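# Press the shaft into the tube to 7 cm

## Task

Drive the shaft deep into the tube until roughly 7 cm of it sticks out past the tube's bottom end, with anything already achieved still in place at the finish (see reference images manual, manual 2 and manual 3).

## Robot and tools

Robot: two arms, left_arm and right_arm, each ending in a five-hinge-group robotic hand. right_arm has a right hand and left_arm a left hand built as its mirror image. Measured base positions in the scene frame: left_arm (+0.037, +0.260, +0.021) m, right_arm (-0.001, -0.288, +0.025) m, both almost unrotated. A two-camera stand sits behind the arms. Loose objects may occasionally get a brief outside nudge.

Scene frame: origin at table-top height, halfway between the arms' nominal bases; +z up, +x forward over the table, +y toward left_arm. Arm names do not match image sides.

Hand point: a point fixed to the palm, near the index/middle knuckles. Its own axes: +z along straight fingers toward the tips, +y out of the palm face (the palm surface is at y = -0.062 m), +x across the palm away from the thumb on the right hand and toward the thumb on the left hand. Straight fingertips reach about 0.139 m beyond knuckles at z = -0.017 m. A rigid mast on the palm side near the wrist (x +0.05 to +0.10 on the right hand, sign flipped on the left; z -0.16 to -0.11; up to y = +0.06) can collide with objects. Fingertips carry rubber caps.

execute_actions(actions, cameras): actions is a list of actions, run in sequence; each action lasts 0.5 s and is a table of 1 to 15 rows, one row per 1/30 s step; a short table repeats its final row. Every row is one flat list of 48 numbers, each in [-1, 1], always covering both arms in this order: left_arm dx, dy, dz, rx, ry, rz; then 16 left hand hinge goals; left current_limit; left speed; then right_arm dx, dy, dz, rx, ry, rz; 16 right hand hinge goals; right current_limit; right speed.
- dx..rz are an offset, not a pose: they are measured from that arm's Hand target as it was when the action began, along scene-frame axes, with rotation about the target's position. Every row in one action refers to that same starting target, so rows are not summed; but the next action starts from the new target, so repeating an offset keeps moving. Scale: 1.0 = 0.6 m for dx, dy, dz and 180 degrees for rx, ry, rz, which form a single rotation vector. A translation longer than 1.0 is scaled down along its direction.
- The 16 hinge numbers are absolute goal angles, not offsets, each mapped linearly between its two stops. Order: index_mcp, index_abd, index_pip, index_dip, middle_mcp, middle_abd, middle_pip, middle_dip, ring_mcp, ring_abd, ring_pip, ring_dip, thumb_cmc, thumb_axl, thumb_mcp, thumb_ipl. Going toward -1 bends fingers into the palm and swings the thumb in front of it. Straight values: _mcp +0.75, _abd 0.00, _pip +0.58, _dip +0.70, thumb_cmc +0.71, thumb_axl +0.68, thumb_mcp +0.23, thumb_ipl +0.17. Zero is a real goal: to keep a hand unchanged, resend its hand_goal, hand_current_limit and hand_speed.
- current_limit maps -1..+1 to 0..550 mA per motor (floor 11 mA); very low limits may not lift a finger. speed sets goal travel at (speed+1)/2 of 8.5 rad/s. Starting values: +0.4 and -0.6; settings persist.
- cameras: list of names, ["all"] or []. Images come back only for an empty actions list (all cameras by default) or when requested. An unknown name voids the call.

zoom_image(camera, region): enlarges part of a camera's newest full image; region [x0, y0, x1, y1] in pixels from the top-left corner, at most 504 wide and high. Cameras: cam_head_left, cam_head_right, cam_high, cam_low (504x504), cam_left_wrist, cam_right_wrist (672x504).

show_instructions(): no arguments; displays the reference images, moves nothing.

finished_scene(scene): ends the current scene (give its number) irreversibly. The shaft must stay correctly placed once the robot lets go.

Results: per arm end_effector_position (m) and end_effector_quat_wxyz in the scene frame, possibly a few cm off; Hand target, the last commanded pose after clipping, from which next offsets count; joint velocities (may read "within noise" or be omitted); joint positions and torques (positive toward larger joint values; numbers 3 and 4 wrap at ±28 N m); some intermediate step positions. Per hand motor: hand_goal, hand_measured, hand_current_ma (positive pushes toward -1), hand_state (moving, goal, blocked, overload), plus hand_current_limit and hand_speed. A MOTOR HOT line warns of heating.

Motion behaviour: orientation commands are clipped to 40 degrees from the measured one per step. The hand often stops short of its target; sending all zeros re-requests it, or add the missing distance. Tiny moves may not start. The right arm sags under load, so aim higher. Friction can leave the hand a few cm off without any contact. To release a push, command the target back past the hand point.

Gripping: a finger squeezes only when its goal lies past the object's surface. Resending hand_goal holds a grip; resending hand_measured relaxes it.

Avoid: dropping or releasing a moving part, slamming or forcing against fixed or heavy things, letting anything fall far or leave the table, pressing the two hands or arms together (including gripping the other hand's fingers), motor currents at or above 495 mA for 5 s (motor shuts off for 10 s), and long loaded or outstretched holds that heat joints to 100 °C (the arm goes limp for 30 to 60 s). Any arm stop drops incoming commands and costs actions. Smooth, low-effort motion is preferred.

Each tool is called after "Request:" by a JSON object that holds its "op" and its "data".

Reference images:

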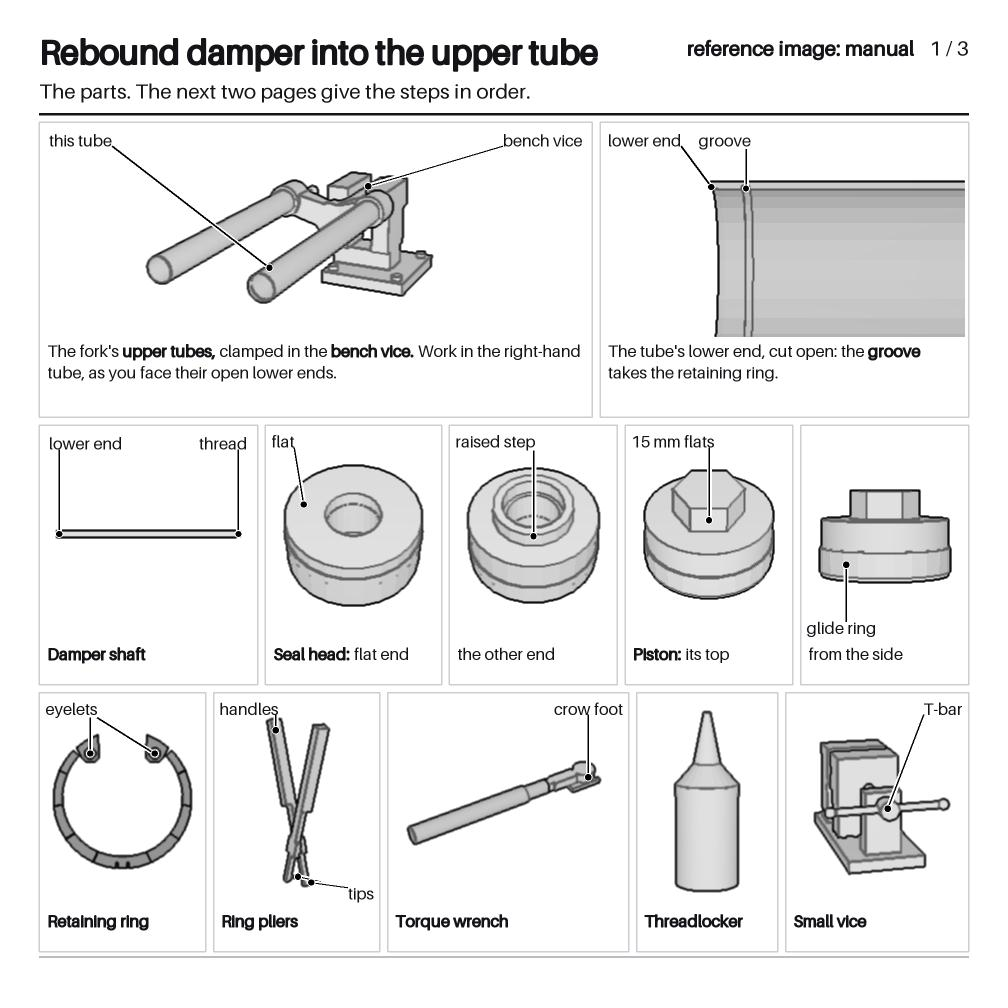

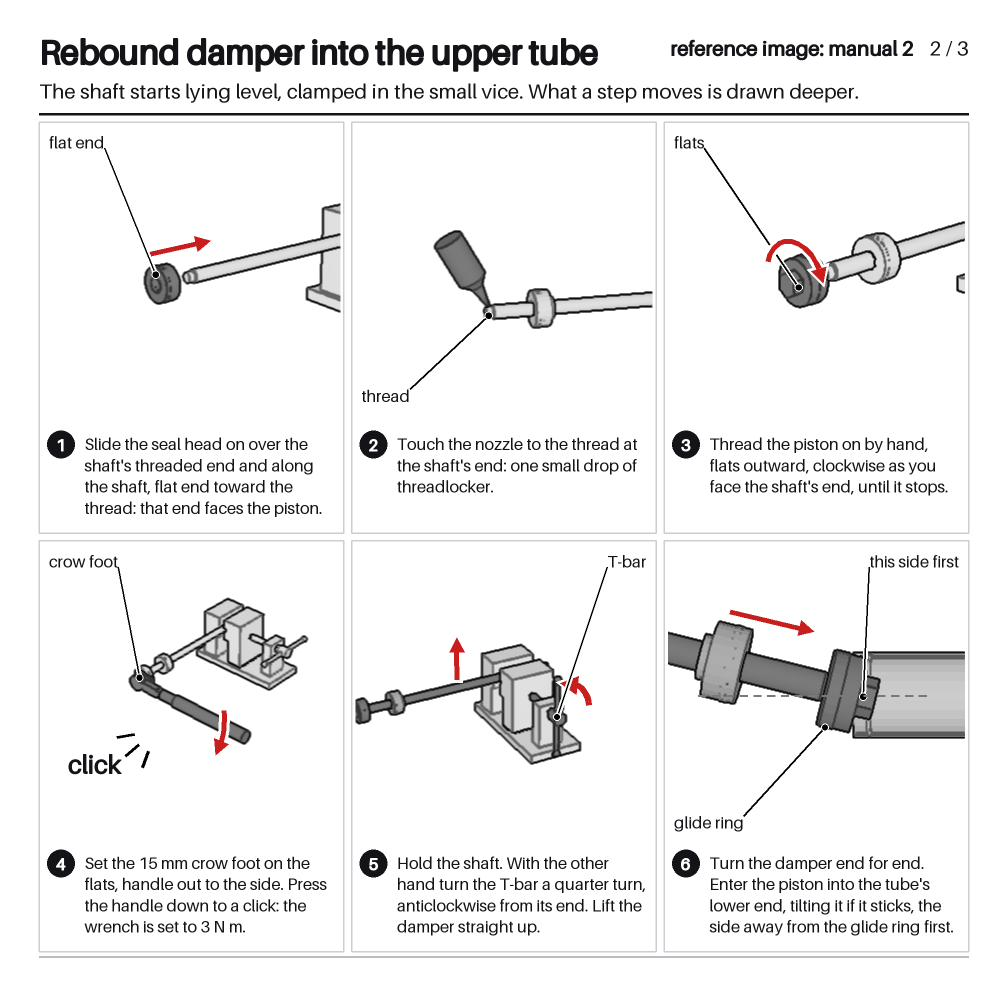

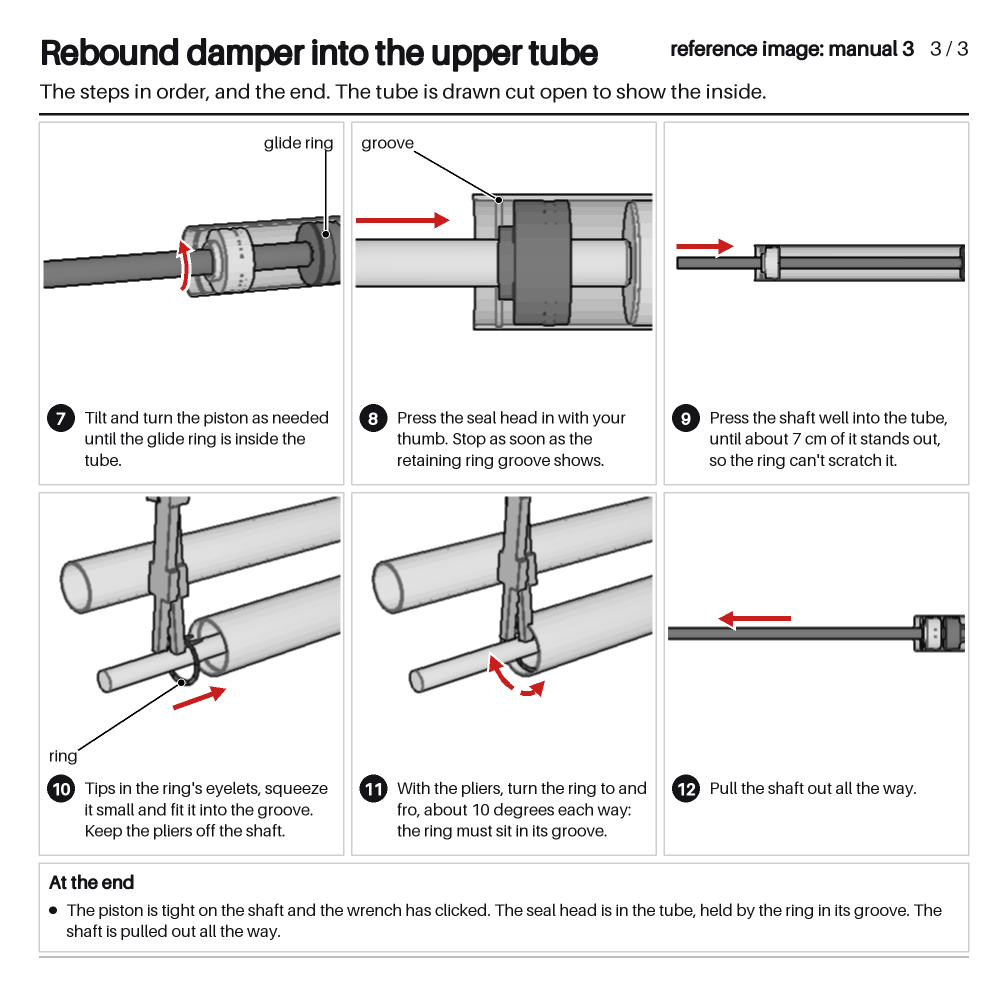

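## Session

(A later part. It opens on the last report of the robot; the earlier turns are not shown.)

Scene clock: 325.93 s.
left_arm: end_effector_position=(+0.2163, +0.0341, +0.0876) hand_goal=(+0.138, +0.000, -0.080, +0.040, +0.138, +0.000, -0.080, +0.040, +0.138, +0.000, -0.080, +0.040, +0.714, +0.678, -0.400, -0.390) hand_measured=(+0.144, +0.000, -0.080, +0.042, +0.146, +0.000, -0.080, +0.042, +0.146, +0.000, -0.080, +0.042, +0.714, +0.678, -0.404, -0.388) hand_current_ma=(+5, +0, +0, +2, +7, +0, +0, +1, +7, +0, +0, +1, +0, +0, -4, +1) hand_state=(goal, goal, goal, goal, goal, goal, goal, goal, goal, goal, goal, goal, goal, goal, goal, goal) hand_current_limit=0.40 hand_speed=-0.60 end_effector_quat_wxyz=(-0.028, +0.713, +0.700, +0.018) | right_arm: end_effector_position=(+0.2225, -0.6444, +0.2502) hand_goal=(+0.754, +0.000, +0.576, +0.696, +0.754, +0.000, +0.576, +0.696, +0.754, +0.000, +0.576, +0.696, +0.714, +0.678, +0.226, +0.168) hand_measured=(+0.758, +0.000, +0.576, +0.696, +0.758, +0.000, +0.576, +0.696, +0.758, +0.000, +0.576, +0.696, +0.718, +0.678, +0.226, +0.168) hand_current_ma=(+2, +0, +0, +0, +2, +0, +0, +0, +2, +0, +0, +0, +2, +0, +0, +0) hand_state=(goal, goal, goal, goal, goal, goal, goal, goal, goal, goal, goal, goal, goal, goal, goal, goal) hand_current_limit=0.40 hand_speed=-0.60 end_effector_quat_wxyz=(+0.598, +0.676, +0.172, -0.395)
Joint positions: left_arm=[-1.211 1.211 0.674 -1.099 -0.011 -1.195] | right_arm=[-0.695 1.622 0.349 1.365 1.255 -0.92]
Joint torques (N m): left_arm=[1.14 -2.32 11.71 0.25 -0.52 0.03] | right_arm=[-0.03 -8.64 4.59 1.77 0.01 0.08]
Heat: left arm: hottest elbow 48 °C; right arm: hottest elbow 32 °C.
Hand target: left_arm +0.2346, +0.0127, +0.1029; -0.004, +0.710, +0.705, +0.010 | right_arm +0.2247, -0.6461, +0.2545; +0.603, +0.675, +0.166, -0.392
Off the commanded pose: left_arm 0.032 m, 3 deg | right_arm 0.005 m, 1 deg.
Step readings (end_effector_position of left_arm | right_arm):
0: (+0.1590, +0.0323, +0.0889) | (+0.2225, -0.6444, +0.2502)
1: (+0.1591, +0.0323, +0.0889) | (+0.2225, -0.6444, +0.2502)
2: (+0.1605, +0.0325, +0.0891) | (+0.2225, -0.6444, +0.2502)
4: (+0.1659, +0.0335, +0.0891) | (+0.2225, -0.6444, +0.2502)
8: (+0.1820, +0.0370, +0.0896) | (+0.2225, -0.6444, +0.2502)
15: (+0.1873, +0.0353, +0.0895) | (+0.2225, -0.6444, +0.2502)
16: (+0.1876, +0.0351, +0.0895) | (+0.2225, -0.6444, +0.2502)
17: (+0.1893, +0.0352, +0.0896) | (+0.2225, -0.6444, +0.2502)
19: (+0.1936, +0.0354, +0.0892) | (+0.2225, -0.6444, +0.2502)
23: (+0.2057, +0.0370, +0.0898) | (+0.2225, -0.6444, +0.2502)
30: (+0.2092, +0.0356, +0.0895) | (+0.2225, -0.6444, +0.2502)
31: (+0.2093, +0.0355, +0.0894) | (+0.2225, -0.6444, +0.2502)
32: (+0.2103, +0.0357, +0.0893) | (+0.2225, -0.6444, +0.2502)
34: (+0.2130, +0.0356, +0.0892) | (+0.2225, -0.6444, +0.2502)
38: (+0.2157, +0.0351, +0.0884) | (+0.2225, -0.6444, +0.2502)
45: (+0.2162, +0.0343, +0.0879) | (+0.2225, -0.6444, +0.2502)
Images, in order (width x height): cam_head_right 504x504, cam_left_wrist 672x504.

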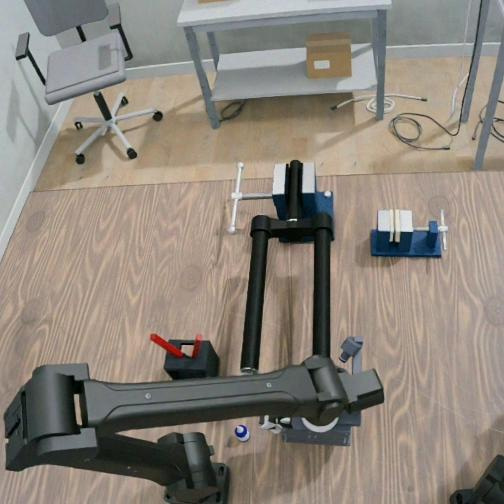

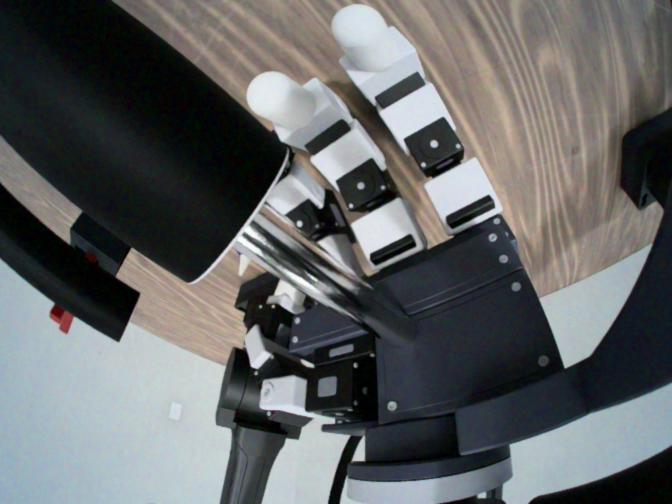

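Request:
{"op": "execute_actions", "data": {"actions": [[[0.022,0,0,0,0,0,0.137,0,-0.08,0.04,0.137,0,-0.08,0.04,0.137,0,-0.08,0.04,0.714,0.678,-0.4,-0.39,0.4,-0.6,0,0,0,0,0,0,0.754,0,0.576,0.696,0.754,0,0.576,0.696,0.754,0,0.576,0.696,0.714,0.678,0.226,0.168,0.4,-0.6]]], "cameras": ["cam_left_wrist","cam_head_right","cam_high","cam_low"]}}

Request:
{"op": "zoom_image", "data": {"camera": "cam_high", "region": [280, 80, 380, 180]}}

Request:
{"op": "zoom_image", "data": {"camera": "cam_low", "region": [190, 200, 280, 290]}}

Scene clock: 336.20 s.
left_arm: end_effector_position=(+0.2280, +0.0344, +0.0874) hand_goal=(+0.138, +0.000, -0.080, +0.040, +0.138, +0.000, -0.080, +0.040, +0.138, +0.000, -0.080, +0.040, +0.714, +0.678, -0.400, -0.390) hand_measured=(+0.144, +0.000, -0.080, +0.042, +0.146, +0.000, -0.080, +0.042, +0.146, +0.000, -0.080, +0.042, +0.714, +0.678, -0.404, -0.388) hand_current_ma=(+5, +0, +0, +2, +7, +0, +0, +1, +7, +0, +0, +1, +0, +0, -4, +1) hand_state=(goal, goal, goal, goal, goal, goal, goal, goal, goal, goal, goal, goal, goal, goal, goal, goal) hand_current_limit=0.40 hand_speed=-0.60 end_effector_quat_wxyz=(-0.030, +0.712, +0.701, +0.017) | right_arm: end_effector_position=(+0.2225, -0.6444, +0.2502) hand_goal=(+0.754, +0.000, +0.576, +0.696, +0.754, +0.000, +0.576, +0.696, +0.754, +0.000, +0.576, +0.696, +0.714, +0.678, +0.226, +0.168) hand_measured=(+0.758, +0.000, +0.576, +0.696, +0.758, +0.000, +0.576, +0.696, +0.758, +0.000, +0.576, +0.696, +0.718, +0.678, +0.226, +0.168) hand_current_ma=(+2, +0, +0, +0, +2, +0, +0, +0, +2, +0, +0, +0, +2, +0, +0, +0) hand_state=(goal, goal, goal, goal, goal, goal, goal, goal, goal, goal, goal, goal, goal, goal, goal, goal) hand_current_limit=0.40 hand_speed=-0.60 end_effector_quat_wxyz=(+0.598, +0.676, +0.172, -0.395)
Joint positions: left_arm=[-1.169 1.226 0.685 -1.099 -0.01 -1.156] | right_arm=[-0.695 1.622 0.349 1.365 1.255 -0.92]
Joint torques (N m): left_arm=[0.91 -2.61 11.69 0.4 -0.62 0.01] | right_arm=[-0.03 -8.76 4.59 1.77 0.01 0.07]
Heat: left arm: hottest elbow 50 °C; right arm: hottest elbow 32 °C.
Hand target: left_arm +0.2478, +0.0127, +0.1030; -0.003, +0.710, +0.705, +0.010 | right_arm +0.2247, -0.6461, +0.2545; +0.603, +0.675, +0.166, -0.392
Off the commanded pose: left_arm 0.033 m, 3 deg | right_arm 0.005 m, 1 deg.
Step readings (end_effector_position of left_arm | right_arm):
0: (+0.2163, +0.0341, +0.0876) | (+0.2225, -0.6444, +0.2502)
1: (+0.2165, +0.0341, +0.0876) | (+0.2225, -0.6444, +0.2502)
2: (+0.2168, +0.0340, +0.0876) | (+0.2225, -0.6444, +0.2502)
4: (+0.2197, +0.0343, +0.0875) | (+0.2225, -0.6444, +0.2502)
8: (+0.2263, +0.0350, +0.0875) | (+0.2225, -0.6444, +0.2502)
15: (+0.2280, +0.0346, +0.0875) | (+0.2225, -0.6444, +0.2502)
Images, in order (width x height): cam_head_right 504x504, cam_high 504x504, cam_low 504x504, cam_left_wrist 672x504.

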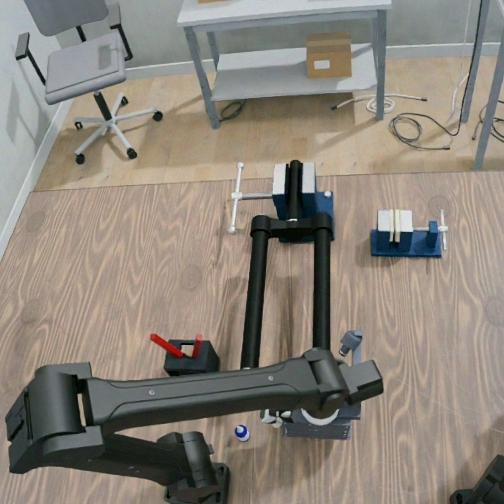

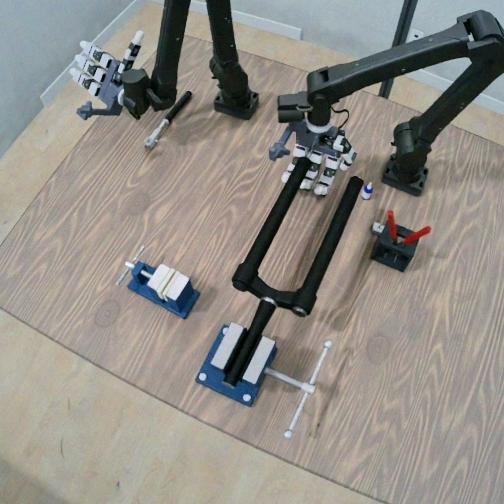

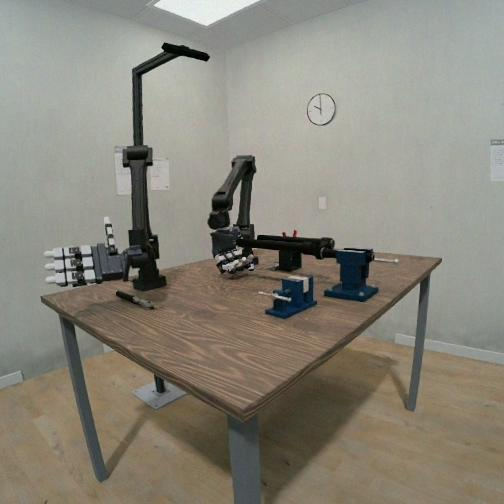

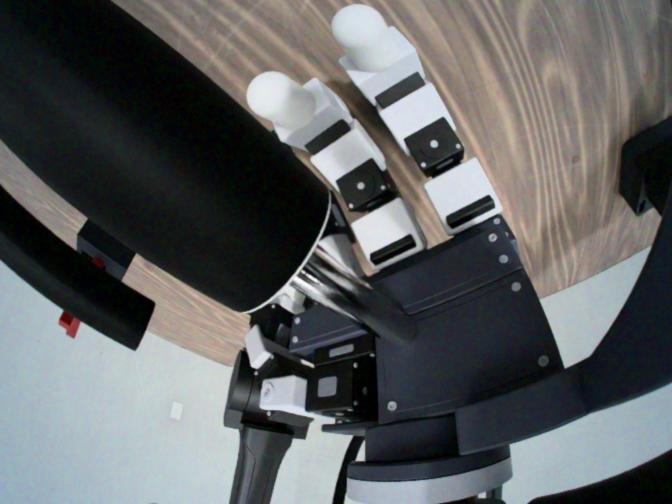

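Scaled by 5.040.

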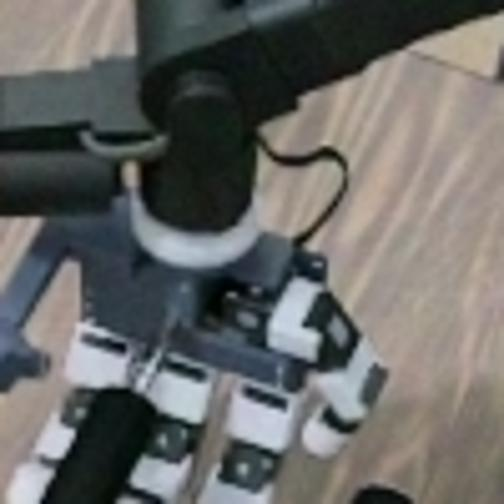

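Scaled by 5.600.

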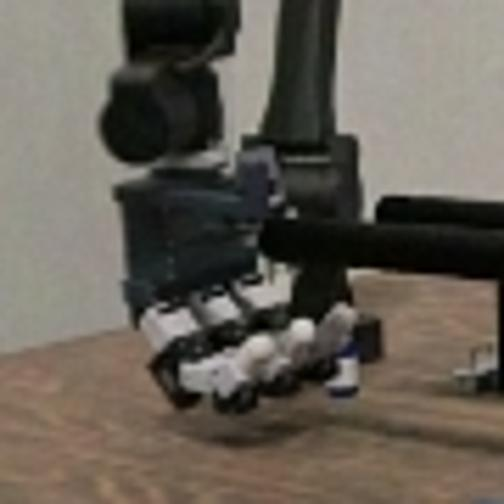

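Request:
{"op": "execute_actions", "data": {"actions": [[[-0.12,0,0,0,0,0,0.137,0,-0.08,0.04,0.137,0,-0.08,0.04,0.137,0,-0.08,0.04,0.714,0.678,-0.4,-0.39,0.4,-0.6,0,0,0,0,0,0,0.754,0,0.576,0.696,0.754,0,0.576,0.696,0.754,0,0.576,0.696,0.714,0.678,0.226,0.168,0.4,-0.6]],[[-0.12,0,0,0,0,0,0.137,0,-0.08,0.04,0.137,0,-0.08,0.04,0.137,0,-0.08,0.04,0.714,0.678,-0.4,-0.39,0.4,-0.6,0,0,0,0,0,0,0.754,0,0.576,0.696,0.754,0,0.576,0.696,0.754,0,0.576,0.696,0.714,0.678,0.226,0.168,0.4,-0.6]]], "cameras": ["cam_head_right","cam_head_left","cam_high","cam_low","cam_left_wrist"]}}

Request:
{"op": "zoom_image", "data": {"camera": "cam_head_right", "region": [280, 350, 360, 430]}}

Request:
{"op": "zoom_image", "data": {"camera": "cam_head_left", "region": [305, 345, 385, 425]}}

Request:
{"op": "zoom_image", "data": {"camera": "cam_low", "region": [200, 210, 260, 270]}}

Request:
{"op": "zoom_image", "data": {"camera": "cam_high", "region": [280, 120, 340, 180]}}

Scene clock: 356.73 s.
left_arm: end_effector_position=(+0.1062, +0.0123, +0.0995) hand_goal=(+0.138, +0.000, -0.080, +0.040, +0.138, +0.000, -0.080, +0.040, +0.138, +0.000, -0.080, +0.040, +0.714, +0.678, -0.400, -0.390) hand_measured=(+0.144, +0.000, -0.080, +0.042, +0.144, +0.000, -0.080, +0.042, +0.144, +0.000, -0.080, +0.042, +0.714, +0.678, -0.404, -0.388) hand_current_ma=(+5, +0, +0, +2, +6, +0, +0, +1, +6, +0, +0, +1, +0, +0, -3, +1) hand_state=(goal, goal, goal, goal, goal, goal, goal, goal, goal, goal, goal, goal, goal, goal, goal, goal) hand_current_limit=0.40 hand_speed=-0.60 end_effector_quat_wxyz=(-0.006, +0.711, +0.703, +0.009) | right_arm: end_effector_position=(+0.2225, -0.6444, +0.2502) hand_goal=(+0.754, +0.000, +0.576, +0.696, +0.754, +0.000, +0.576, +0.696, +0.754, +0.000, +0.576, +0.696, +0.714, +0.678, +0.226, +0.168) hand_measured=(+0.758, +0.000, +0.576, +0.696, +0.758, +0.000, +0.576, +0.696, +0.758, +0.000, +0.576, +0.696, +0.718, +0.678, +0.226, +0.168) hand_current_ma=(+2, +0, +0, +0, +2, +0, +0, +0, +2, +0, +0, +0, +2, +0, +0, +0) hand_state=(goal, goal, goal, goal, goal, goal, goal, goal, goal, goal, goal, goal, goal, goal, goal, goal) hand_current_limit=0.40 hand_speed=-0.60 end_effector_quat_wxyz=(+0.598, +0.676, +0.172, -0.395)
Joint positions: left_arm=[-1.629 1.175 0.681 -1.099 -0.003 -1.619] | right_arm=[-0.695 1.622 0.349 1.365 1.255 -0.92]
Joint torques (N m): left_arm=[-2.02 -4.07 7.49 -0.38 -0.41 -0.28] | right_arm=[-0.09 -8.64 4.59 1.77 0.01 0.07]
Heat: left arm: hottest elbow 53 °C; right arm: hottest elbow 32 °C.
Hand target: left_arm +0.1037, +0.0128, +0.1029; -0.004, +0.709, +0.705, +0.010 | right_arm +0.2247, -0.6461, +0.2545; +0.603, +0.675, +0.166, -0.392
Off the commanded pose: left_arm 0.004 m, 0 deg | right_arm 0.005 m, 1 deg.
Step readings (end_effector_position of left_arm | right_arm):
0: (+0.2280, +0.0344, +0.0874) | (+0.2225, -0.6444, +0.2502)
1: (+0.2279, +0.0343, +0.0874) | (+0.2225, -0.6444, +0.2502)
2: (+0.2262, +0.0336, +0.0874) | (+0.2225, -0.6444, +0.2502)
4: (+0.2178, +0.0297, +0.0886) | (+0.2225, -0.6444, +0.2502)
8: (+0.1897, +0.0153, +0.0937) | (+0.2225, -0.6444, +0.2502)
15: (+0.1780, +0.0141, +0.0973) | (+0.2225, -0.6444, +0.2502)
16: (+0.1775, +0.0146, +0.0973) | (+0.2225, -0.6444, +0.2502)
17: (+0.1746, +0.0144, +0.0976) | (+0.2225, -0.6444, +0.2502)
19: (+0.1597, +0.0117, +0.0978) | (+0.2225, -0.6444, +0.2502)
23: (+0.1221, +0.0054, +0.0982) | (+0.2225, -0.6444, +0.2502)
30: (+0.1075, +0.0093, +0.0992) | (+0.2225, -0.6444, +0.2502)
Images, in order (width x height): cam_head_left 504x504, cam_head_right 504x504, cam_high 504x504, cam_low 504x504, cam_left_wrist 672x504.

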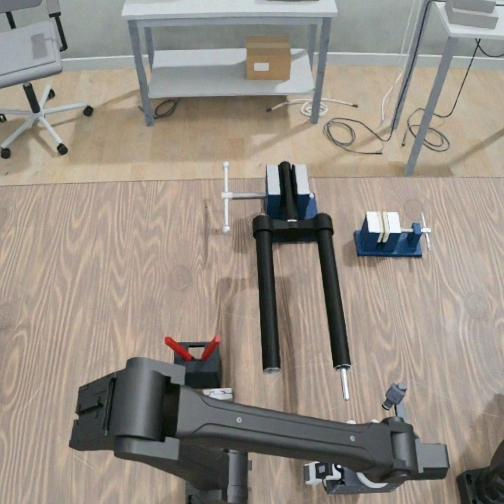

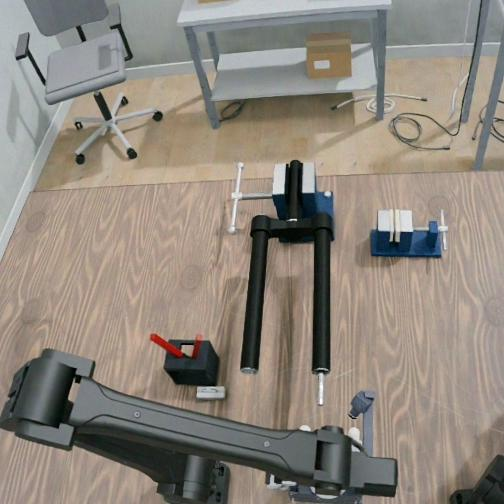

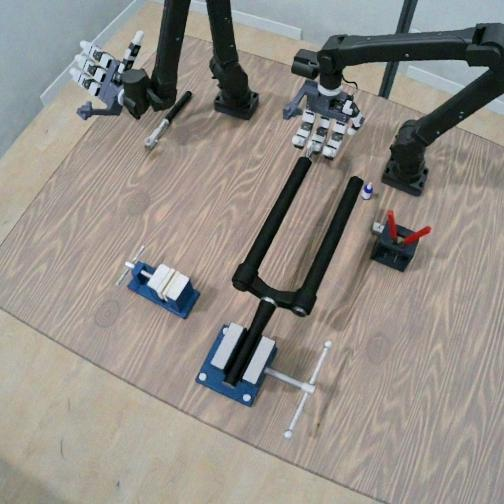

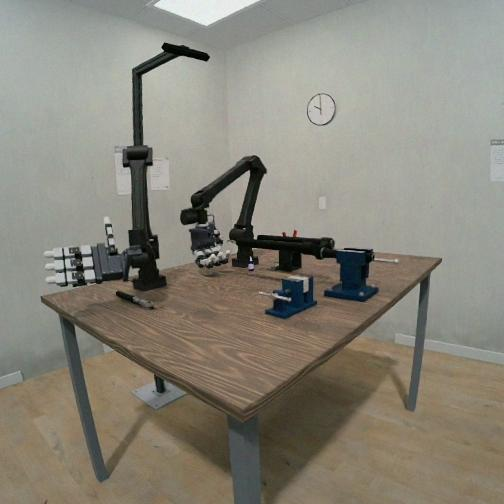

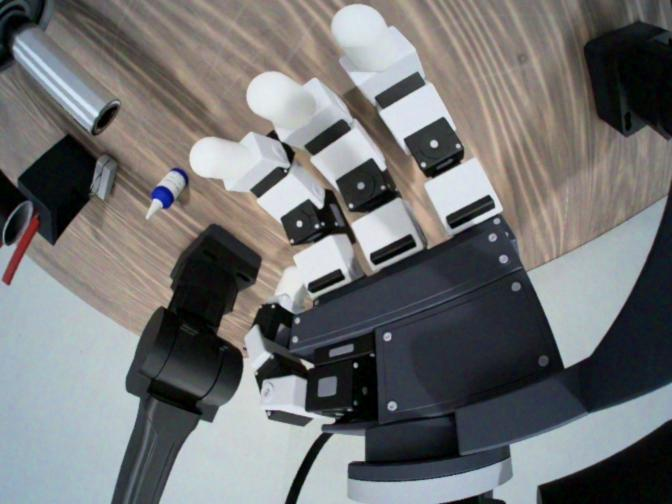

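Scaled by 6.300.

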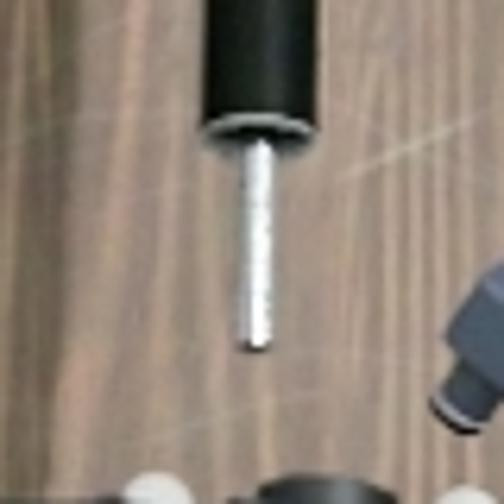

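Scaled by 6.300.

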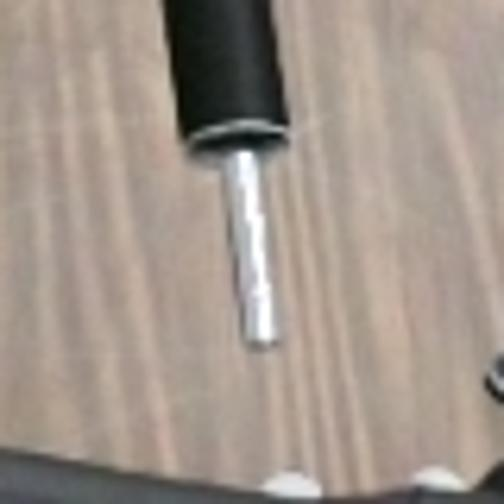

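Scaled by 8.400.

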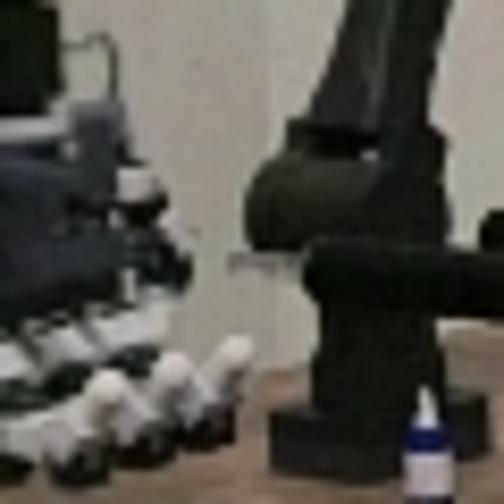

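Scaled by 8.400.

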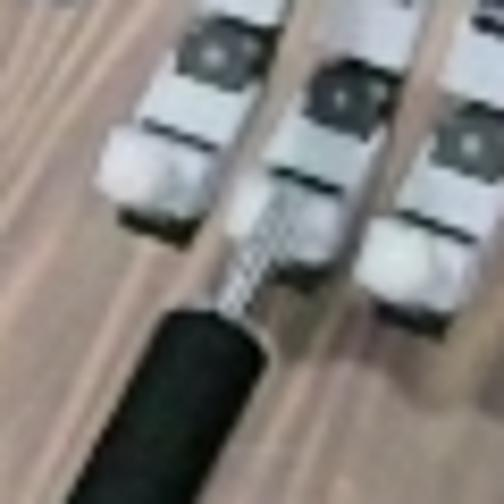

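Request:
{"op": "zoom_image", "data": {"camera": "cam_left_wrist", "region": [0, 0, 150, 150]}}

Scaled by 3.360 from the camera's 672x504 image, which has a finer 960x720 frame.

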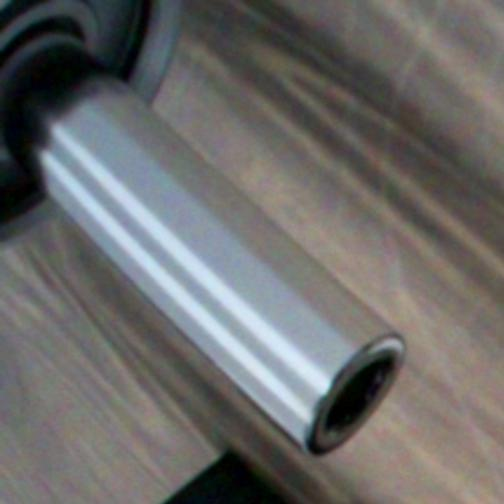

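Request:
{"op": "finished_scene", "data": {"scene": 1}}

The scene is finished: the task was done.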